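# Flip the grey finned box onto its fins

## Task

Turn the grey finned box upside down at its current spot so it rests flat on its fins with its feet pointing up.

## Robot and tools

Robot: two arms, left_arm and right_arm, each with a two-finger gripper. Each gripper's fingers point along its own +z and open and close along its y axis. The reported hand position is the point between the finger pads, roughly 1 cm short of the tips.

Frames: the scene frame has its origin at table-top height, midway between the arms' nominal bases, with +z up and +x pointing out over the table. left_arm sits on the +y side (these names do not match image sides). Calibrated bases: left_arm at (+0.026, +0.257, +0.013) m, quat_wxyz (+1.000, 0, 0, -0.019); right_arm at (+0.001, -0.338, +0.037) m, quat_wxyz (+1.000, 0, 0, +0.016). Each arm's hand poses, targets and velocities are expressed in that arm's own base frame. Fixed cameras and the table use the scene frame. Printed positions can be a few cm off, more at long reach.

Motion numbers: every motion row holds 14 numbers, each in [-1, 1]. The first 7 are left_arm: dx, dy, dz, rx, ry, rz, opening. The last 7 are right_arm in the same order. dx, dy, dz are an offset along that arm's base axes, and rx, ry, rz form one rotation vector about the Hand target's position. These six are offsets from the arm's Hand target as it stood when the action or move began, never positions. Scale: 1.0 equals 0.6 m or 180 degrees. An xyz offset longer than 1.0 may be shortened. Opening is absolute: +1 is fully open (0.094 m) and -1 is closed. Six zeros re-send the current Hand target. A 0 opening is itself a command, so repeat the present opening to leave a gripper unchanged. Each step, orientation is clipped to within 40 degrees of the measured one.

execute_actions(actions, cameras): actions is a list of actions. Each action is a table of up to 15 rows, one row per 1/30 s step; a short table repeats its last row. Every row is measured from the action's starting Hand target, not from the previous row. Repeating the same offset in a later action moves the hand further. Images appear only when actions is empty or cameras names some. An empty list also reports the scene number and task.

move(target, speed, blend, opening_speed, grip_force, blocking, cameras): target is one 14-number row or a list of up to 15 rows. All rows are offsets from the same starting Hand targets. The grippers travel in straight lines and all finish together, taking 0.5 s to 10 s. Paths ignore obstacles and the other arm.
- speed: m/s, 0.002 to 4.3, default 0.25; turning is capped at twice that in rad/s. Give one value, or one per target.
- blend: metres by which corners may be cut. 0, the default, stops at each target.
- opening_speed: rate of change on the -1..1 scale per second, at least 0.2. Use it for gentle closing.
- grip_force: newtons per pad, 10 to 50. Give one value or one per arm; it persists and starts at full force. Low values make closing slow.
- blocking=false returns after about 0.5 s while the motion continues.
The result adds a move: line giving the ending (done, off_target, moving, held, fault) and the limits applied. limits=paced means the pose was clipped; limits=held means steps were withheld.

Other tools:
- wait(seconds 0 to 10, cameras) holds the last commands.
- stop(cameras) brakes a running move.
- zoom_image(camera, region=[x0,y0,x1,y1]) works on the newest image; the region is at most 504x504 px with the origin at top-left.
- read_manual(section="licences") returns licence texts only.
- finished_scene(scene=1 or 2) ends the scene permanently; call it only once the box stays flipped without help.

Cameras (672x504): cam_head_left, cam_head_right, cam_high, cam_low, cam_left_wrist, cam_right_wrist. ["all"] shows every camera and [] shows none.

Result lines:
- end_effector_position (m) and end_effector_quat_wxyz are in the base frame.
- Hand target is the last commanded pose after clipping; the next offsets start from it. The gripper often settles short of it, and a later command, even all zeros, asks for it again.
- Tool commands lists the current commands.
- grip_measured gives the finger opening on the command scale and reads a little wide when empty. It follows the command right down to the force limit, so it does not reveal contact.
- grip_effort_nm is the motor effort (negative means closing). It is not pad force.
- Joint velocities may read within noise.
- Joint torques include gravity and have offsets; numbers 3 and 4 wrap at ±28 N m.
- MOTOR HOT appears at 85 °C. OVER-TEMPERATURE FAULT means the arm went limp, for 30 to 60 s or more.

Cautions:
- Never let anything fall off the table or be left off it.
- Avoid fast contact; the faster the contact and the deeper the target lies past it, the harder the hit.
- Never let the arms or grippers touch or squeeze each other, and don't close one gripper on the other's fingers.
- Plan paths around each arm's own base, not close past it.
- Heat builds from holding loads, stretching out, or pushing at an unreachable pose.
- An arm blocked by something keeps pushing; command its target back past the gripper to release it.
- To release a grip, command an opening well above grip_measured.
- Loose objects can get brief outside nudges.
- Both simulated time and thinking time count, so move efficiently and smoothly.

Each tool is called after "Emit:" as a command line: name --argument value for each argument, lists and objects as JSON in quotes; but a table of rows of numbers goes row by row, as --pt "numbers of a row", without its own name.

## Session

Emit:
execute_actions --actions '[]'

Scene clock: 0.00 s.
left_arm: end_effector_position=(+0.1935, +0.1162, +0.2045) grip_measured=+1.000 grip_effort_nm=n/a end_effector_quat_wxyz=(+0.168, +0.348, +0.922, -0.036) | right_arm: end_effector_position=(+0.3782, +0.0839, +0.3232) grip_measured=+1.000 grip_effort_nm=n/a end_effector_quat_wxyz=(+0.361, -0.079, +0.896, +0.245)
Joint positions: left_arm=[0.802 0.841 0.799 -1.459 0.338 1.512 0.094] | right_arm=[-0.008 0.898 0.937 -0.836 -0.525 0.036 0.094]
Joint velocities: within noise
Joint torques (N m): no reading
Heat: left arm: hottest elbow 33 °C; right arm: hottest waist 32 °C.
Hand target: left_arm +0.1971, +0.1200, +0.2124; +0.172, +0.350, +0.921, -0.027 | right_arm +0.3828, +0.0838, +0.3395; +0.376, -0.083, +0.890, +0.244
Tool commands: left_gripper/opening=+1.0 right_gripper/opening=+1.0

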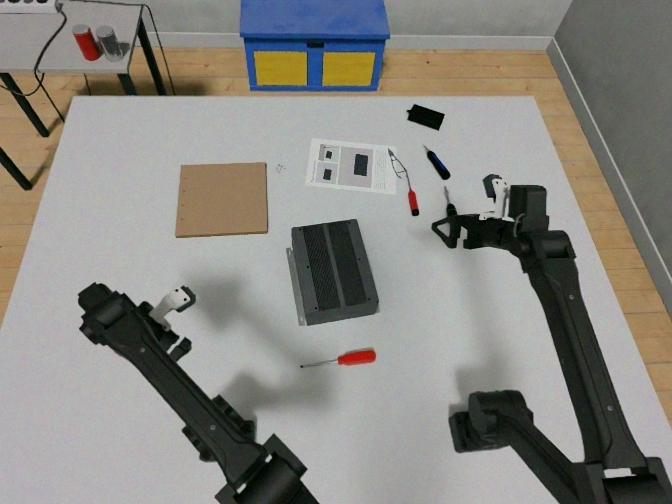

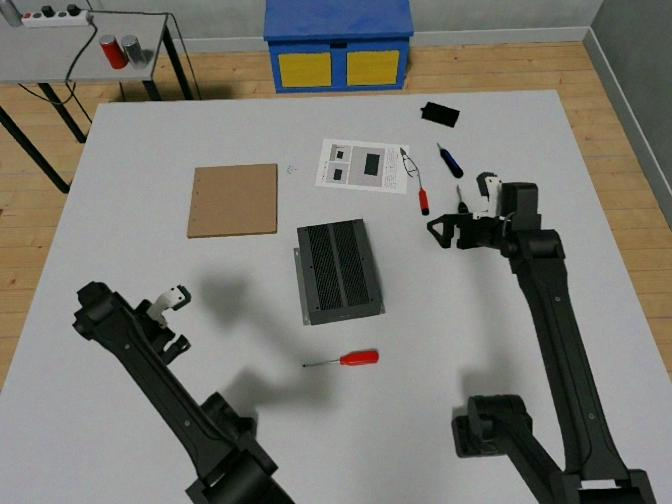

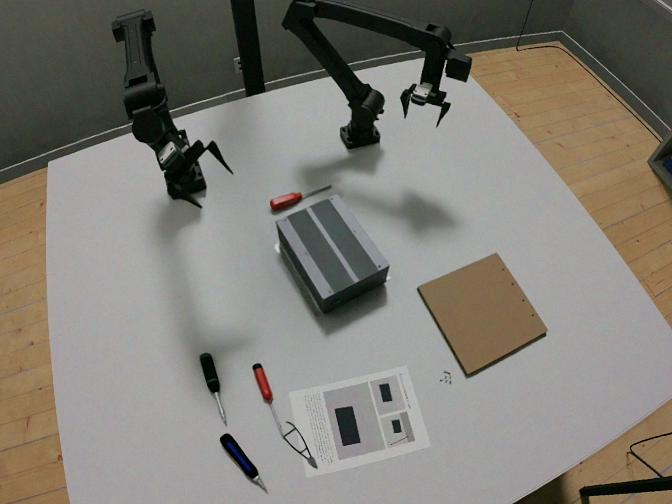

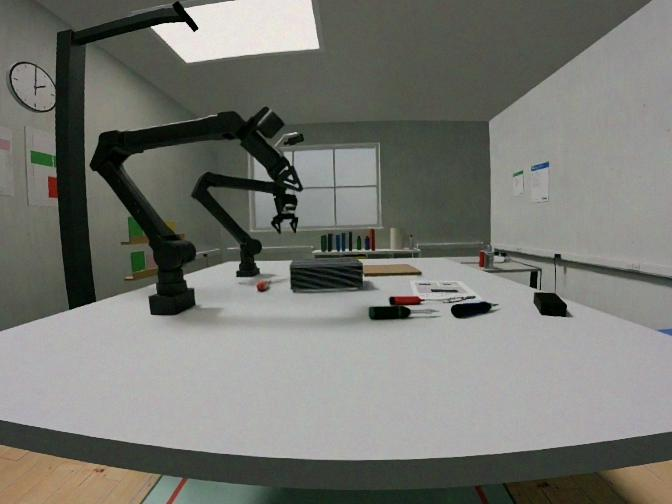

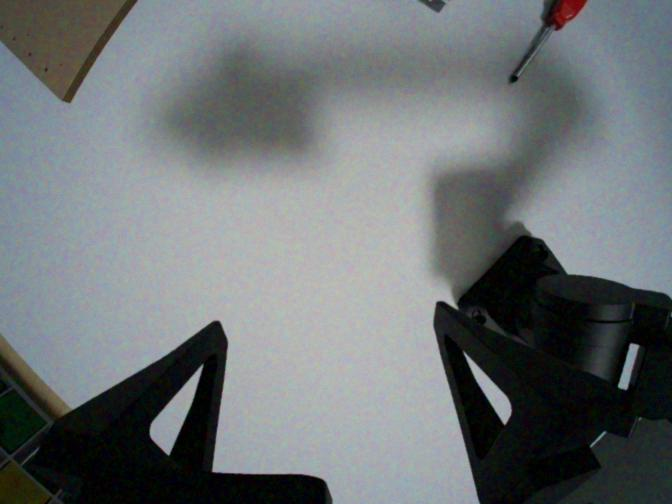

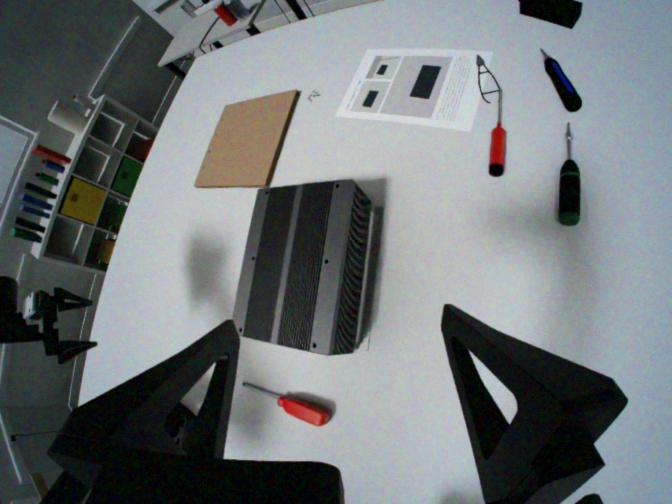

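Emit:
zoom_image --camera "cam_head_left" --region '[250, 190, 420, 380]'

Emit:
zoom_image --camera "cam_high" --region '[240, 160, 420, 340]'

Emit:
zoom_image --camera "cam_low" --region '[260, 230, 400, 320]'

Emit:
zoom_image --camera "cam_right_wrist" --region '[200, 140, 420, 380]'

Scaled by 2.653.

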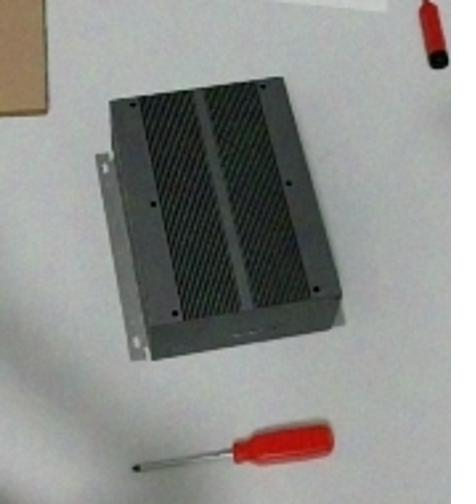

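Scaled by 2.800.

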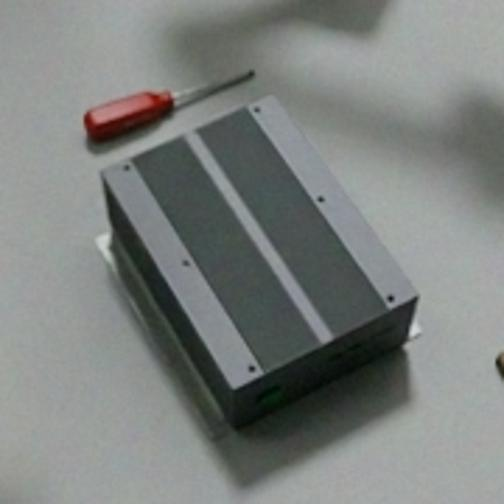

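Scaled by 3.600.

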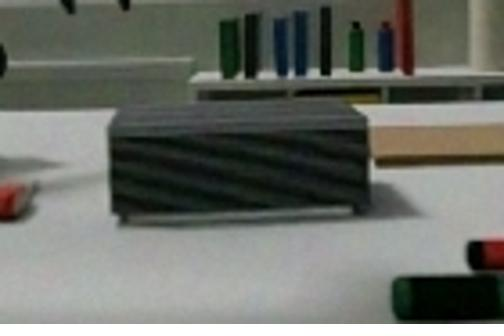

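Scaled by 2.100 from the camera's 672x504 image, which has a finer 960x720 frame.

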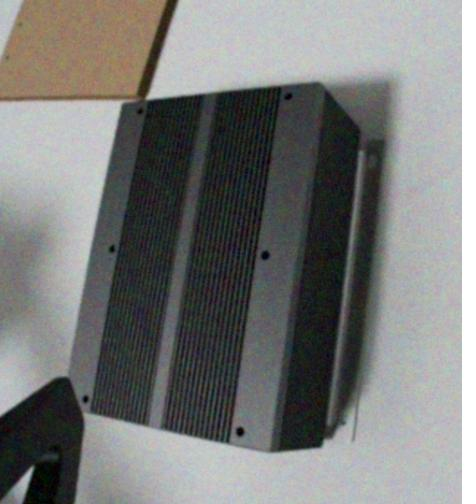

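Emit:
move --target '[0,0,0,0,0,0,1, 0.0487,0.062,-0.40,0.2845,0.1645,-0.0425,-0.6]' --speed 0.2 --cameras '["cam_right_wrist","cam_head_right","cam_low"]'

Scene clock: 79.97 s.
left_arm: end_effector_position=(+0.1935, +0.1162, +0.2045) grip_measured=+1.000 grip_effort_nm=0.02 end_effector_quat_wxyz=(+0.168, +0.348, +0.922, -0.036) | right_arm: end_effector_position=(+0.4095, +0.1252, +0.1013) grip_measured=-0.598 grip_effort_nm=-0.09 end_effector_quat_wxyz=(+0.155, +0.200, +0.769, +0.588)
Joint positions: left_arm=[0.802 0.841 0.799 -1.459 0.338 1.512 0.094] | right_arm=[-0.063 1.51 0.485 0.467 -1.055 1.07 0.019]
Joint torques (N m): left_arm=[-0.73 -0.97 10.18 0.68 0.37 -0.2] | right_arm=[-2.02 -6.95 5.07 2.45 -0.32 -0.06]
Heat: left arm: hottest elbow 39 °C; right arm: hottest elbow 44 °C.
Hand target: left_arm +0.1971, +0.1200, +0.2124; +0.172, +0.350, +0.921, -0.027 | right_arm +0.4119, +0.1210, +0.0995; +0.157, +0.206, +0.766, +0.588
Off the commanded pose: left_arm 0.010 m, 1 deg | right_arm 0.005 m, 1 deg.
move: done
Images, in order (width x height): cam_head_right 672x504, cam_low 672x504, cam_right_wrist 672x504.

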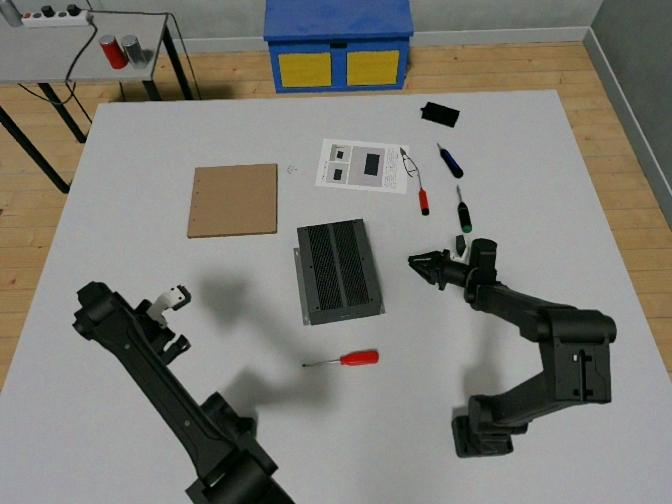

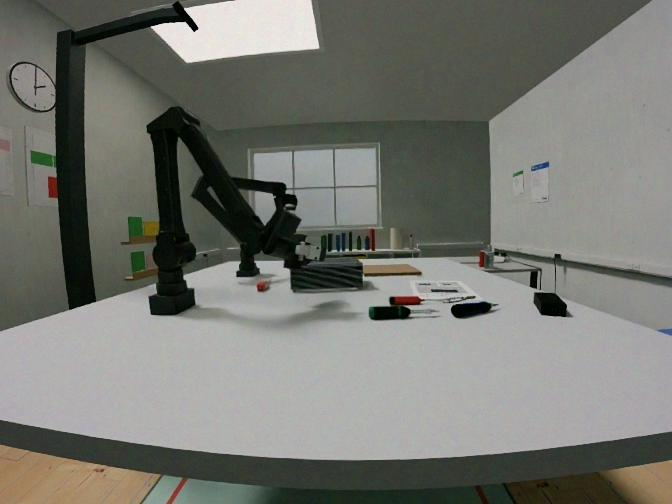

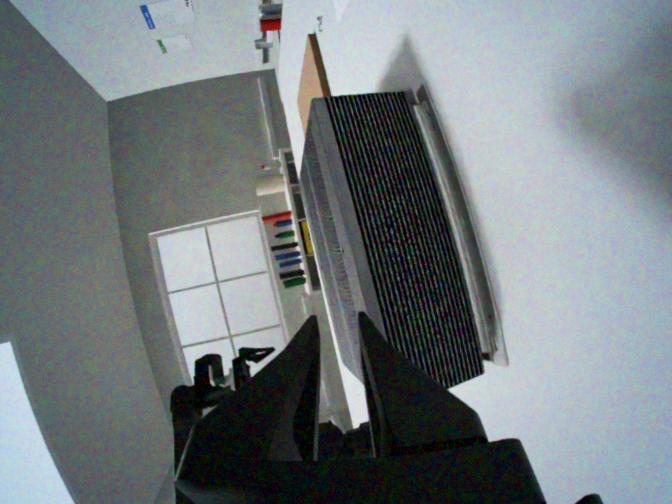

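Emit:
zoom_image --camera "cam_right_wrist" --region '[380, 70, 520, 230]'

Emit:
zoom_image --camera "cam_right_wrist" --region '[380, 230, 540, 390]'

Scaled by 3.150 from the camera's 672x504 image, which has a finer 960x720 frame.

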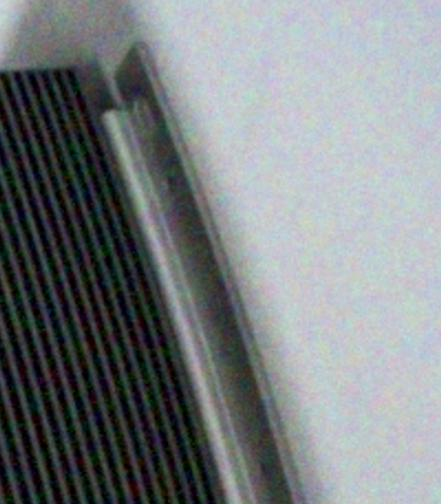

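Scaled by 3.150 from the camera's 672x504 image, which has a finer 960x720 frame.

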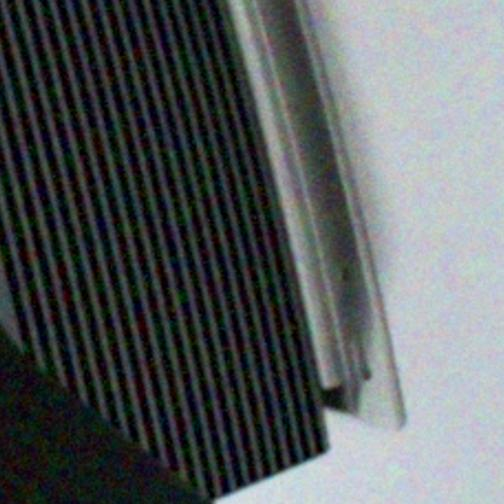

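Emit:
move --target '[0,0,0,0,0,0,1, -0.0967,-0.01,-0.099,0.1073,0.1859,-0.0575,-0.6]' --speed 0.15 --cameras '["cam_right_wrist"]'

Scene clock: 116.17 s.
left_arm: end_effector_position=(+0.1935, +0.1162, +0.2045) grip_measured=+1.000 grip_effort_nm=0.02 end_effector_quat_wxyz=(+0.168, +0.348, +0.922, -0.036) | right_arm: end_effector_position=(+0.3529, +0.1199, +0.0415) grip_measured=-0.598 grip_effort_nm=-0.09 end_effector_quat_wxyz=(-0.055, +0.450, +0.655, +0.605)
Joint positions: left_arm=[0.802 0.841 0.799 -1.459 0.338 1.512 0.094] | right_arm=[-0.096 1.666 0.321 0.751 -1.083 1.725 0.019]
Joint torques (N m): left_arm=[-0.56 -1.14 10.19 0.77 0.37 -0.21] | right_arm=[-2.08 -5.83 2.62 2.29 -0.5 0]
Heat: left arm: hottest elbow 41 °C; right arm: hottest elbow 37 °C.
Hand target: left_arm +0.1971, +0.1200, +0.2124; +0.172, +0.350, +0.921, -0.027 | right_arm +0.3539, +0.1150, +0.0400; -0.053, +0.455, +0.650, +0.606
Off the commanded pose: left_arm 0.010 m, 1 deg | right_arm 0.005 m, 1 deg.
move: done
Images, in order (width x height): cam_right_wrist 672x504.

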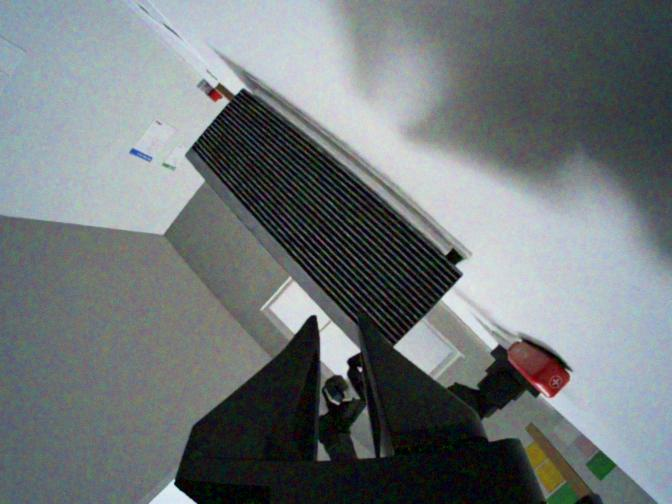

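Emit:
zoom_image --camera "cam_right_wrist" --region '[380, 190, 500, 310]'

Emit:
zoom_image --camera "cam_right_wrist" --region '[220, 70, 380, 200]'

Scaled by 4.200 from the camera's 672x504 image, which has a finer 960x720 frame.

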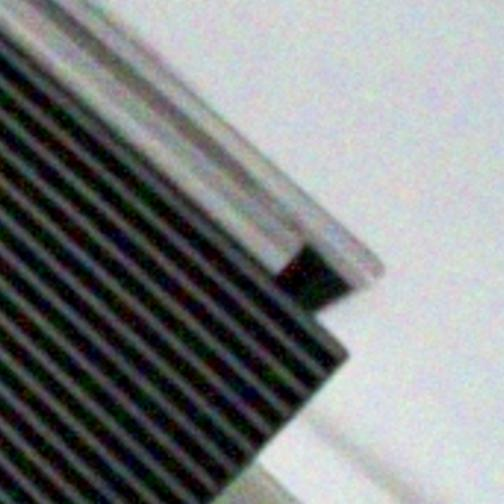

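Scaled by 3.150 from the camera's 672x504 image, which has a finer 960x720 frame.

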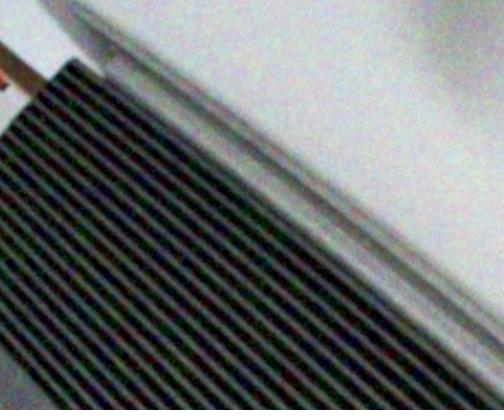

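Emit:
move --pt "0 0 0 0 0 0 1 -0.1415 0 0.015 0 0 0 -0.6" --pt "0 0 0 0 0 0 1 -0.1415 0.11 0.015 0 0 0 -0.6" --speed 0.15 --blend '[0.02,0]' --cameras '["cam_right_wrist","cam_head_left"]'

Scene clock: 231.33 s.
left_arm: end_effector_position=(+0.1935, +0.1162, +0.2045) grip_measured=+1.000 grip_effort_nm=0.02 end_effector_quat_wxyz=(+0.168, +0.348, +0.922, -0.036) | right_arm: end_effector_position=(+0.2720, +0.1775, +0.0494) grip_measured=-0.598 grip_effort_nm=-0.09 end_effector_quat_wxyz=(-0.049, +0.458, +0.649, +0.605)
Joint positions: left_arm=[0.802 0.841 0.799 -1.459 0.338 1.512 0.094] | right_arm=[0.177 1.62 0.083 1.143 -0.821 1.97 0.019]
Joint torques (N m): left_arm=[-0.79 -1.14 10.19 0.73 0.37 -0.2] | right_arm=[0.97 -3.78 1.01 2.55 -0.08 -0.06]
Heat: left arm: hottest elbow 42 °C; right arm: hottest elbow 32 °C.
Hand target: left_arm +0.1971, +0.1200, +0.2124; +0.172, +0.350, +0.921, -0.027 | right_arm +0.2689, +0.1810, +0.0490; -0.053, +0.456, +0.650, +0.606
Off the commanded pose: left_arm 0.010 m, 1 deg | right_arm 0.005 m, 1 deg.
move: done
Images, in order (width x height): cam_head_left 672x504, cam_right_wrist 672x504.

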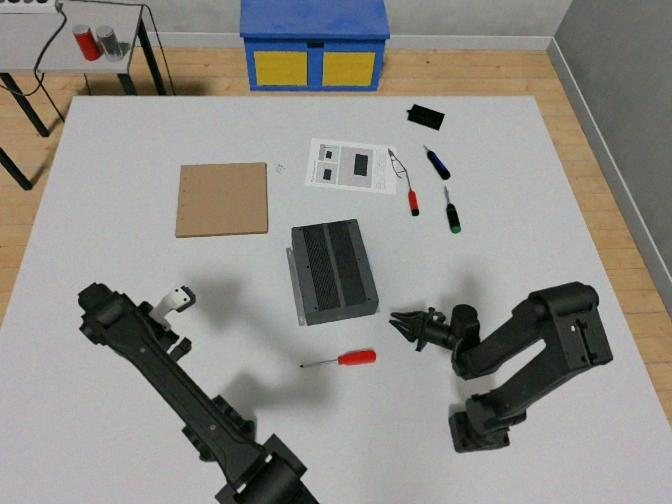

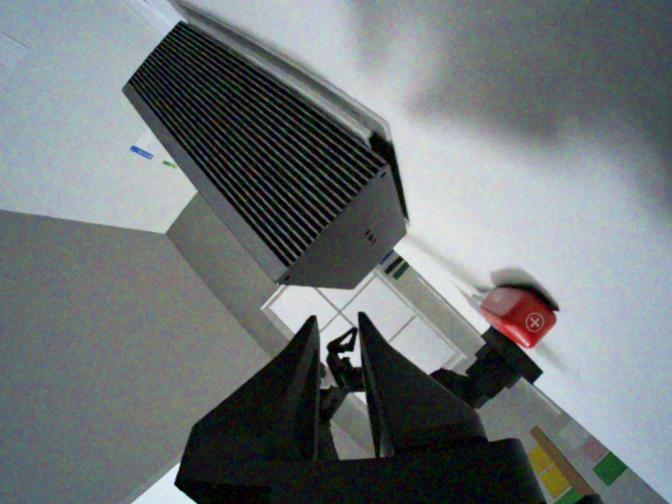

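Emit:
zoom_image --camera "cam_right_wrist" --region '[330, 100, 430, 250]'

Emit:
zoom_image --camera "cam_right_wrist" --region '[160, 0, 300, 120]'

Scaled by 3.360 from the camera's 672x504 image, which has a finer 960x720 frame.

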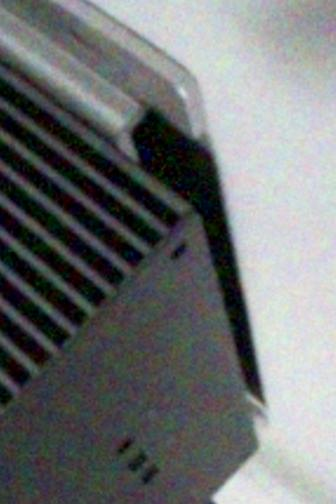

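Scaled by 3.600 from the camera's 672x504 image, which has a finer 960x720 frame.

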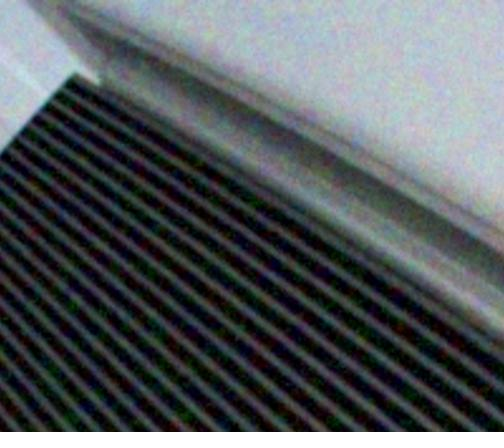

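Emit:
move --pt "0 0 0 0 0 0 1 0 -0.05 0.185 0 0 0 -0.6" --pt "0 0 0 0 0 0 1 -0.0315 0.2533 0.185 -0.1725 -0.1388 -0.2199 -0.6" --speed 0.2 --blend '[0.03,0]' --cameras '["cam_right_wrist","cam_head_left","cam_high"]'

Scene clock: 513.23 s.
left_arm: end_effector_position=(+0.1935, +0.1162, +0.2045) grip_measured=+1.000 grip_effort_nm=0.02 end_effector_quat_wxyz=(+0.168, +0.348, +0.922, -0.036) | right_arm: end_effector_position=(+0.2492, +0.3152, +0.1464) grip_measured=-0.598 grip_effort_nm=-0.09 end_effector_quat_wxyz=(+0.417, +0.501, +0.602, +0.461)
Joint positions: left_arm=[0.802 0.841 0.799 -1.459 0.338 1.512 0.094] | right_arm=[1.3 1.313 0.448 0.337 1.103 2.008 0.019]
Joint torques (N m): left_arm=[-0.62 -1.2 10.18 0.72 0.37 -0.2] | right_arm=[0.15 -4.95 8.75 2.18 0.48 -0.09]
Heat: left arm: hottest elbow 44 °C; right arm: hottest elbow 31 °C.
Hand target: left_arm +0.1971, +0.1200, +0.2124; +0.172, +0.350, +0.921, -0.027 | right_arm +0.2500, +0.3331, +0.1600; +0.409, +0.504, +0.591, +0.479
Off the commanded pose: left_arm 0.010 m, 1 deg | right_arm 0.022 m, 3 deg.
move: off_target (right_arm)
Images, in order (width x height): cam_head_left 672x504, cam_high 672x504, cam_right_wrist 672x504.

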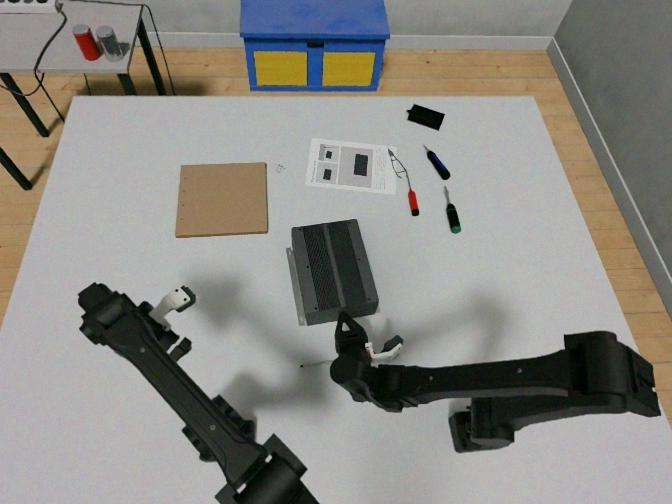

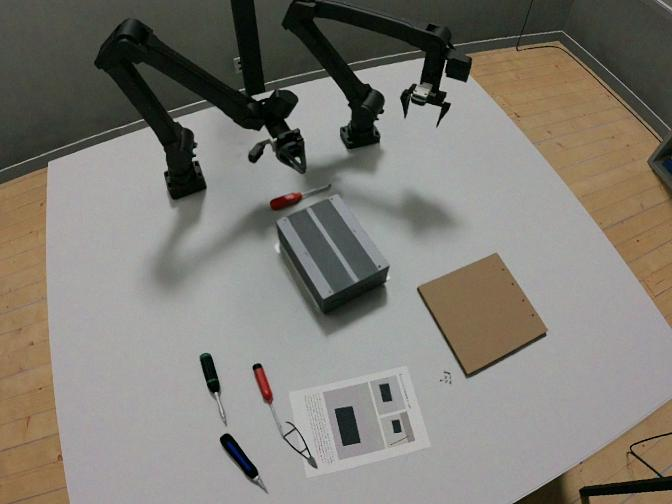

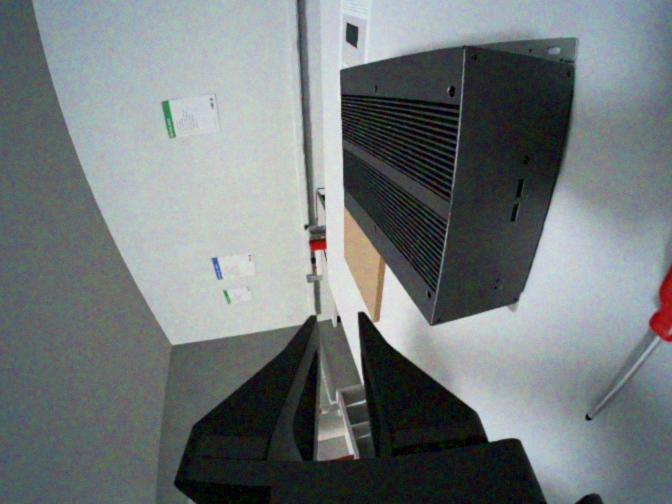

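Emit:
zoom_image --camera "cam_right_wrist" --region '[420, 20, 600, 180]'

Emit:
zoom_image --camera "cam_right_wrist" --region '[410, 180, 590, 340]'

Scaled by 2.800 from the camera's 672x504 image, which has a finer 960x720 frame.

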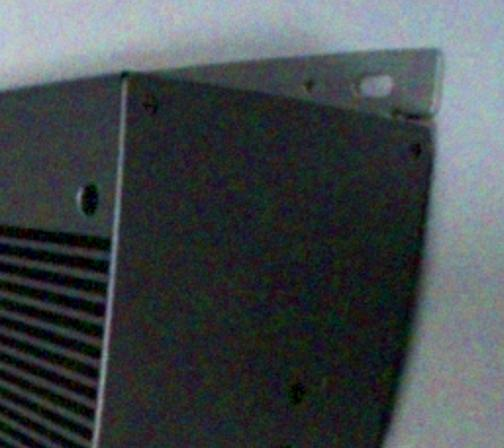

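Scaled by 2.800 from the camera's 672x504 image, which has a finer 960x720 frame.

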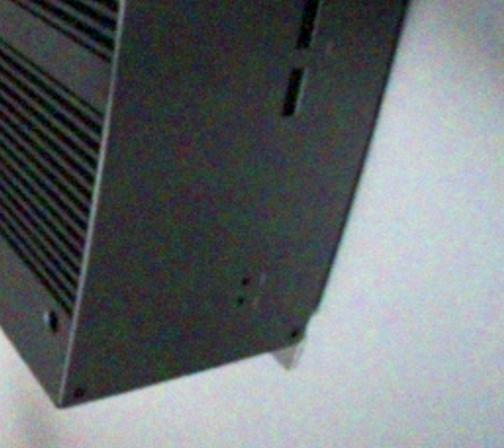

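Emit:
move --pt "0.338 -0.167 -0.021 0.0405 0.1487 -0.2084 -1 0 0 0 0 0 0 -0.6" --pt "0.63 -0.433 -0.0873 0.0405 0.1487 -0.2084 -1 0 0 0 0 0 0 -1" --speed 0.2 --blend '[0.03,0]' --cameras '["cam_left_wrist","cam_head_left","cam_high"]'

Scene clock: 913.47 s.
left_arm: end_effector_position=(+0.5648, -0.1361, +0.1626) grip_measured=-0.989 grip_effort_nm=-0.59 end_effector_quat_wxyz=(-0.062, +0.624, +0.774, -0.091) | right_arm: end_effector_position=(+0.2492, +0.3151, +0.1465) grip_measured=-0.986 grip_effort_nm=-0.73 end_effector_quat_wxyz=(+0.418, +0.501, +0.602, +0.461)
Joint positions: left_arm=[-0.204 2.022 1.926 -1.669 0.106 1.163 0.001] | right_arm=[1.3 1.313 0.448 0.337 1.103 2.008 0.001]
Joint torques (N m): left_arm=[-1.03 -16.38 11.48 -0.16 0.33 -0.31] | right_arm=[0.38 -4.42 8.94 2.32 0.45 -0.12]
Heat: left arm: hottest elbow 46 °C; right arm: hottest elbow 40 °C.
Hand target: left_arm +0.5751, -0.1397, +0.1599; -0.082, +0.618, +0.775, -0.102 | right_arm +0.2500, +0.3331, +0.1600; +0.409, +0.504, +0.591, +0.479
Off the commanded pose: left_arm 0.011 m, 3 deg | right_arm 0.022 m, 3 deg.
joint sent to its limit (left arm) — joint 4 (wrist pitch), lower limit. The joint targets are off in orientation, not in position.
move: off_target (left_arm, right_arm); target 2's new opening was sent with right_arm's hand 0.022 m and 3 deg from that target
Images, in order (width x height): cam_head_left 672x504, cam_high 672x504, cam_left_wrist 672x504.

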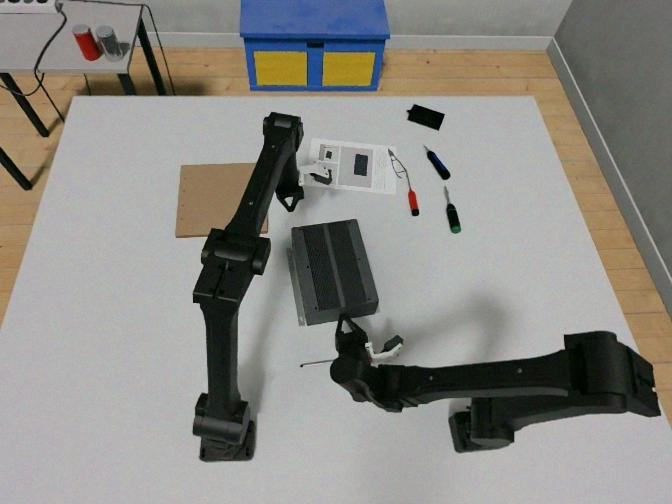

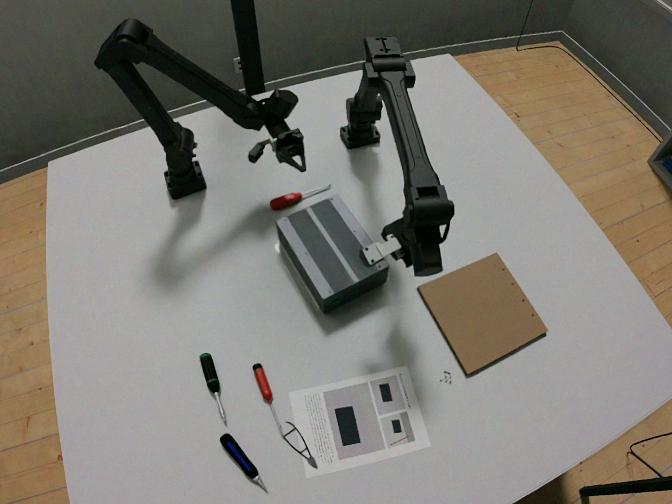

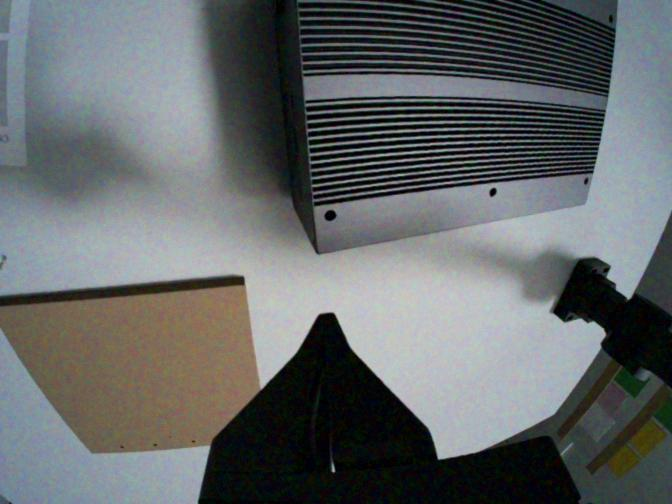

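Emit:
move --pt "0.0533 -0.0333 -0.03 0 0 0 -1 0 0 0 0 0 0 -1" --pt "0.0533 -0.0333 -0.17 0 0 0 -1 0 0 0 0 0 0 -1" --speed 0.12 --blend '[0.01,0]' --cameras '["cam_left_wrist","cam_head_left","cam_high","cam_head_right"]'

Scene clock: 952.97 s.
left_arm: end_effector_position=(+0.6086, -0.1546, +0.0822) grip_measured=-0.989 grip_effort_nm=-0.60 end_effector_quat_wxyz=(-0.068, +0.622, +0.774, -0.095) | right_arm: end_effector_position=(+0.2492, +0.3151, +0.1465) grip_measured=-0.986 grip_effort_nm=-0.76 end_effector_quat_wxyz=(+0.418, +0.501, +0.602, +0.461)
Joint positions: left_arm=[-0.218 2.212 2.029 -1.594 0.11 1.147 0.001] | right_arm=[1.3 1.313 0.448 0.337 1.103 2.008 0.001]
Joint torques (N m): left_arm=[-1.44 -18.08 7.82 0.51 0.32 -0.28] | right_arm=[0.79 -5.01 8.8 2.41 0.48 -0.13]
Heat: left arm: hottest elbow 48 °C; right arm: hottest elbow 41 °C.
Hand target: left_arm +0.6070, -0.1598, +0.0579; -0.082, +0.619, +0.775, -0.102 | right_arm +0.2500, +0.3331, +0.1600; +0.409, +0.504, +0.591, +0.479
Off the commanded pose: left_arm 0.025 m, 2 deg | right_arm 0.022 m, 3 deg.
move: off_target (left_arm, right_arm)
Images, in order (width x height): cam_head_left 672x504, cam_head_right 672x504, cam_high 672x504, cam_left_wrist 672x504.

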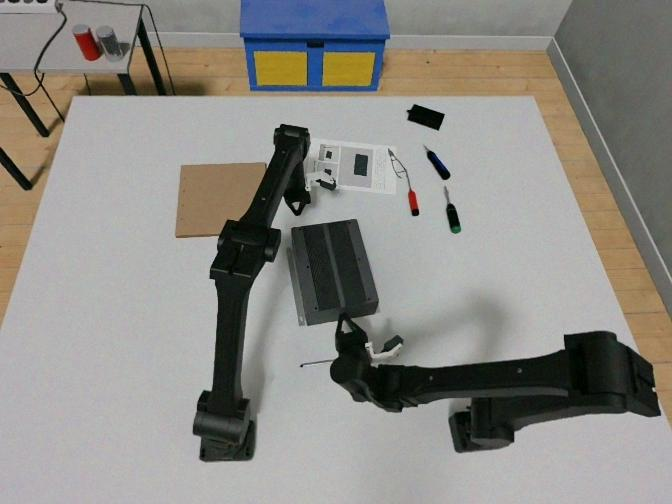

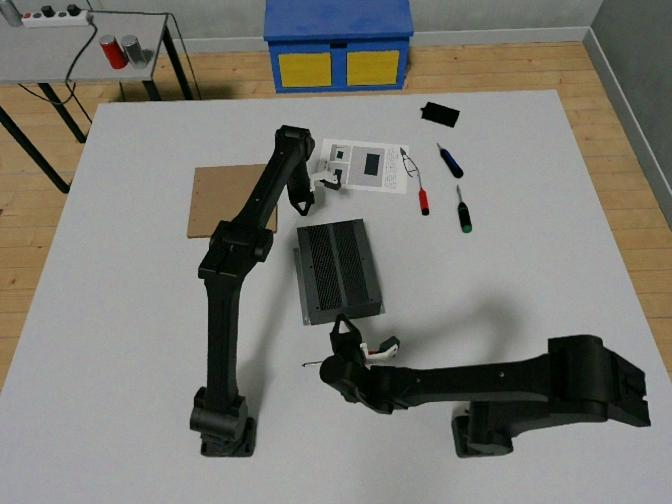

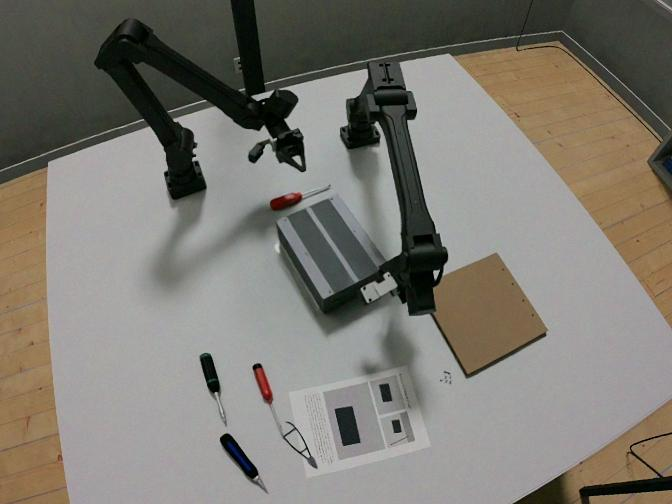

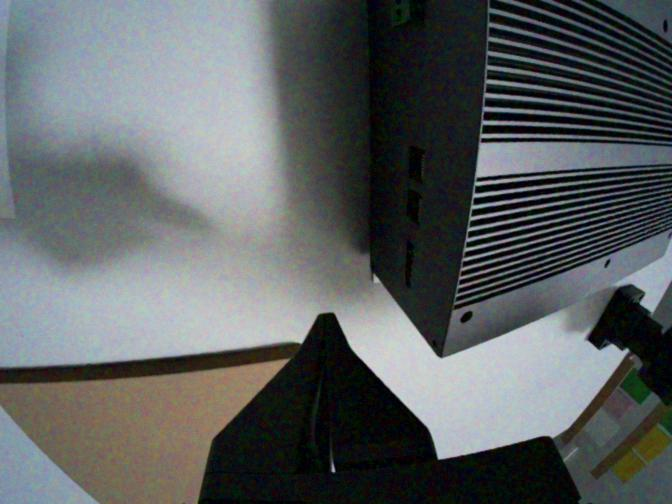

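Emit:
move --pt "0 0 -0.04 0 0 0 -1 -0.025 0.0417 0 -0.4832 -0.0751 0.1020 -1" --pt "0 0 -0.0483 0 0 0 -1 -0.0067 0.045 -0.2 -0.4832 -0.0751 0.1020 -1" --speed 0.15 --cameras '["all"]'

Scene clock: 1002.70 s.
left_arm: end_effector_position=(+0.6102, -0.1549, +0.0546) grip_measured=-0.989 grip_effort_nm=-0.60 end_effector_quat_wxyz=(-0.067, +0.622, +0.775, -0.094) | right_arm: end_effector_position=(+0.2410, +0.3637, +0.0433) grip_measured=-0.986 grip_effort_nm=-0.76 end_effector_quat_wxyz=(+0.627, -0.060, +0.775, +0.053)
Joint positions: left_arm=[-0.218 2.233 1.993 -1.535 0.11 1.147 0.001] | right_arm=[1.358 1.801 0.511 0.764 1.145 0.493 0.001]
Joint torques (N m): left_arm=[-1.38 -18.14 7.69 0.54 0.32 -0.29] | right_arm=[-2.2 -8.41 2.76 2.17 0.17 -0.09]
Heat: left arm: hottest elbow 45 °C; right arm: hottest elbow 41 °C.
Hand target: left_arm +0.6070, -0.1598, +0.0289; -0.082, +0.619, +0.775, -0.102 | right_arm +0.2461, +0.3600, +0.0401; +0.628, -0.058, +0.775, +0.048
Off the commanded pose: left_arm 0.026 m, 2 deg | right_arm 0.007 m, 1 deg.
move: off_target (left_arm)

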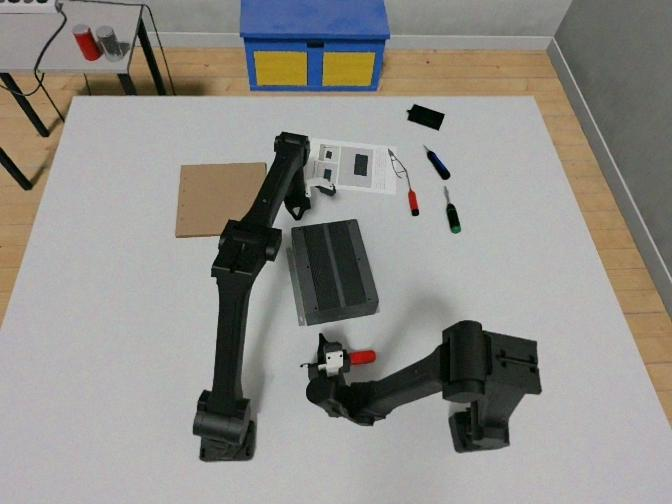

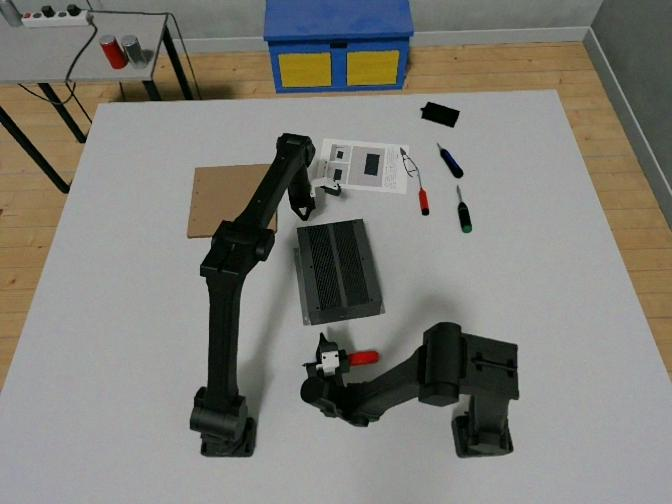

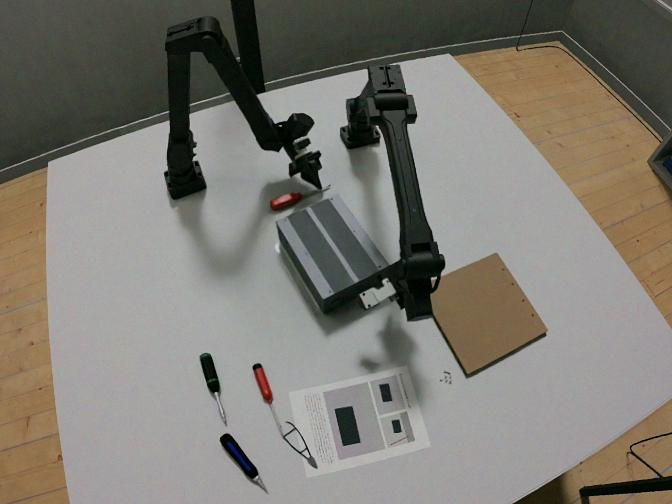

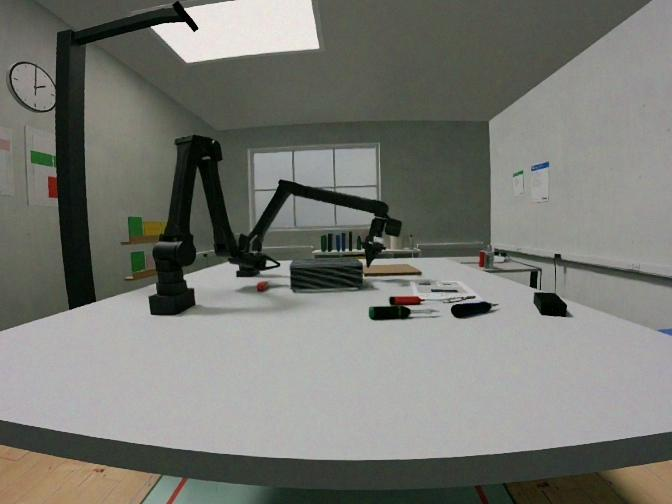

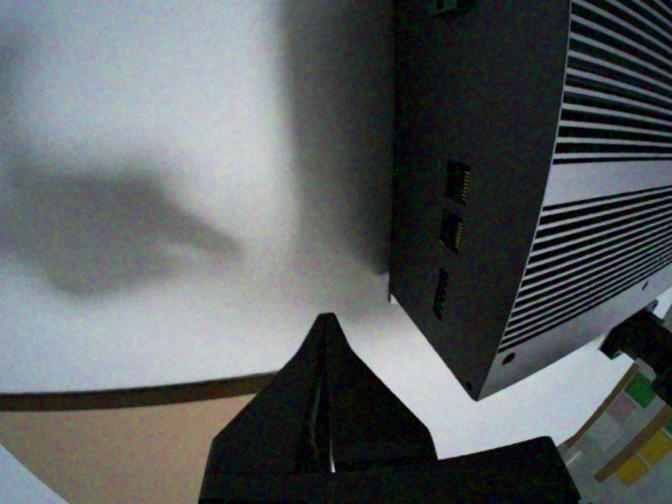

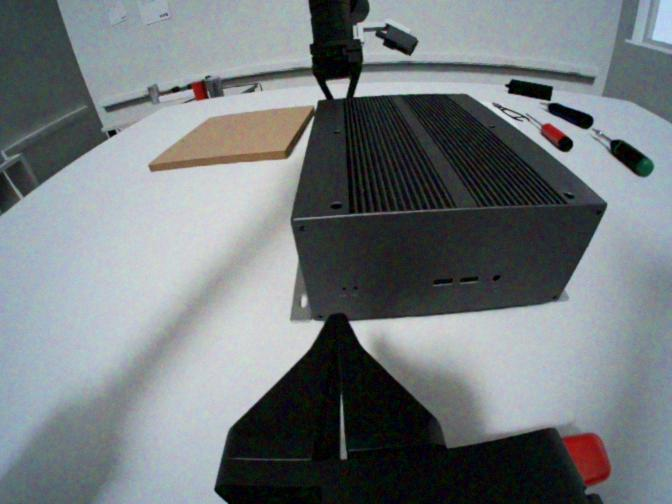

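Emit:
move --target '[-0.0715,-0.0158,0,0,0,0,-1, 0.0600,0.0017,-0.0267,0,0,0,-1]' --speed 0.06 --cameras '["cam_left_wrist","cam_right_wrist"]'

Scene clock: 1043.90 s.
left_arm: end_effector_position=(+0.5633, -0.1639, +0.0206) grip_measured=-0.989 grip_effort_nm=-0.59 end_effector_quat_wxyz=(-0.091, +0.619, +0.772, -0.107) | right_arm: end_effector_position=(+0.2747, +0.3560, +0.0225) grip_measured=-0.986 grip_effort_nm=-0.76 end_effector_quat_wxyz=(+0.624, -0.066, +0.777, +0.045)
Joint positions: left_arm=[-0.247 2.182 1.8 -1.446 0.118 1.12 0.001] | right_arm=[1.258 1.894 0.517 0.919 1.057 0.392 0.001]
Joint torques (N m): left_arm=[-1.61 -21.42 7.15 0.47 0.29 -0.31] | right_arm=[-2.14 -8.94 3.92 2.37 0.14 -0.16]
Heat: left arm: hottest elbow 44 °C; right arm: hottest elbow 37 °C.
Hand target: left_arm +0.5642, -0.1692, +0.0288; -0.082, +0.619, +0.775, -0.102 | right_arm +0.2820, +0.3612, +0.0240; +0.628, -0.059, +0.775, +0.048
Off the commanded pose: left_arm 0.010 m, 1 deg | right_arm 0.009 m, 1 deg.
move: done
Images, in order (width x height): cam_left_wrist 672x504, cam_right_wrist 672x504.

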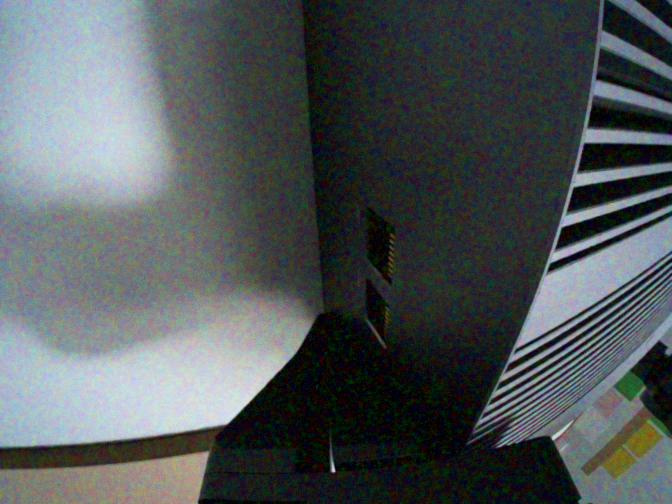

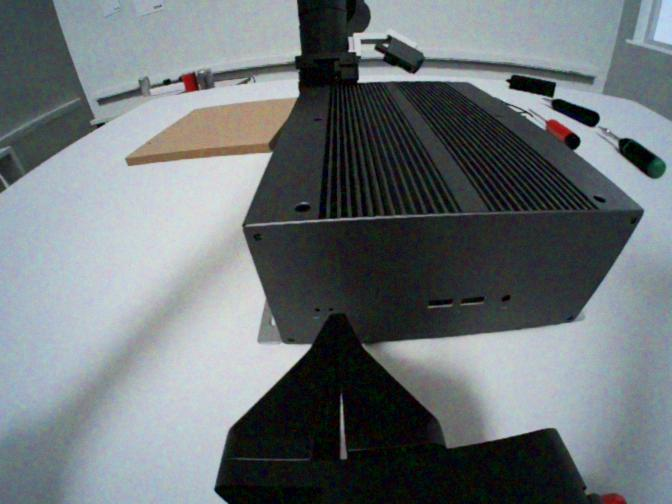

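Emit:
move --target '[0.003,0.008,0.055,0,0,0,-1, 0.002,0.006,0.003,0,0,0,-1]' --speed 0.06 --cameras '["cam_left_wrist","cam_right_wrist"]'

Scene clock: 1049.27 s.
left_arm: end_effector_position=(+0.5622, -0.1632, +0.0418) grip_measured=-0.989 grip_effort_nm=-0.59 end_effector_quat_wxyz=(-0.088, +0.620, +0.773, -0.104) | right_arm: end_effector_position=(+0.2759, +0.3597, +0.0244) grip_measured=-0.986 grip_effort_nm=-0.76 end_effector_quat_wxyz=(+0.625, -0.064, +0.776, +0.048)
Joint positions: left_arm=[-0.247 2.151 1.806 -1.475 0.115 1.12 0.001] | right_arm=[1.258 1.894 0.526 0.919 1.057 0.392 0.001]
Joint torques (N m): left_arm=[-0.73 -21.13 9.74 -1.16 0.32 -0.22] | right_arm=[-1.38 -9.35 4.07 1.77 0.07 -0.16]
Heat: left arm: hottest elbow 44 °C; right arm: hottest elbow 37 °C.
Hand target: left_arm +0.5659, -0.1645, +0.0618; -0.082, +0.619, +0.775, -0.102 | right_arm +0.2832, +0.3647, +0.0258; +0.628, -0.059, +0.775, +0.048
Off the commanded pose: left_arm 0.020 m, 1 deg | right_arm 0.009 m, 1 deg.
move: off_target (left_arm)
Images, in order (width x height): cam_left_wrist 672x504, cam_right_wrist 672x504.

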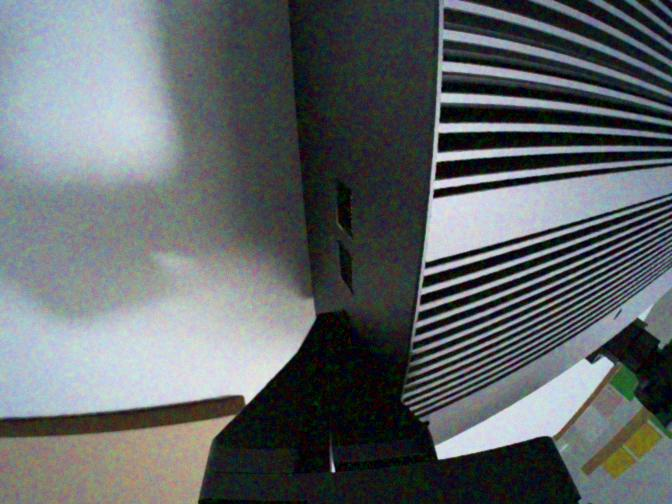

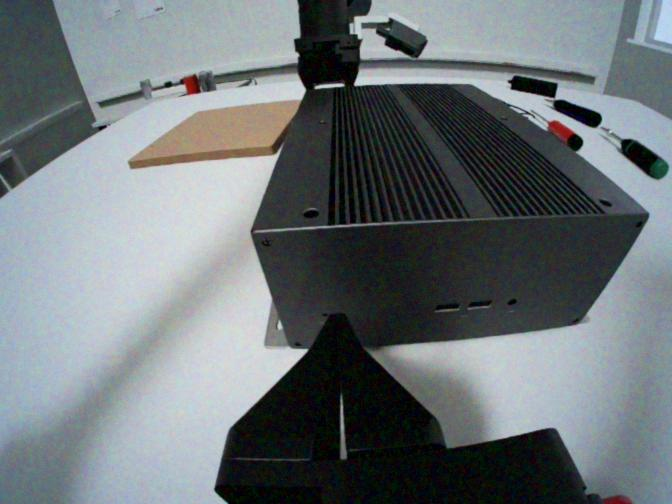

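Emit:
move --target '[0.009,0.004,0.022,0,0,0,-1, 0,0,0.012,0,0,0,-1]' --speed 0.06 --cameras '[]'

Scene clock: 1071.63 s.
left_arm: end_effector_position=(+0.5623, -0.1629, +0.0543) grip_measured=-0.989 grip_effort_nm=-0.59 end_effector_quat_wxyz=(-0.095, +0.619, +0.772, -0.107) | right_arm: end_effector_position=(+0.2758, +0.3594, +0.0248) grip_measured=-0.986 grip_effort_nm=-0.76 end_effector_quat_wxyz=(+0.624, -0.066, +0.777, +0.045)
Joint positions: left_arm=[-0.247 2.151 1.838 -1.523 0.115 1.12 0.001] | right_arm=[1.258 1.888 0.526 0.906 1.057 0.39 0.001]
Joint torques (N m): left_arm=[-0.38 -21.13 10.37 -0.73 0.27 -0.16] | right_arm=[-1.38 -11.46 4.08 1.44 0.14 -0.13]
Heat: left arm: hottest elbow 46 °C; right arm: hottest elbow 35 °C.
Hand target: left_arm +0.5713, -0.1620, +0.0750; -0.082, +0.619, +0.775, -0.102 | right_arm +0.2832, +0.3647, +0.0330; +0.628, -0.059, +0.775, +0.048
Off the commanded pose: left_arm 0.023 m, 2 deg | right_arm 0.012 m, 1 deg.
move: off_target (left_arm, right_arm)
No camera images: "cameras" was empty.


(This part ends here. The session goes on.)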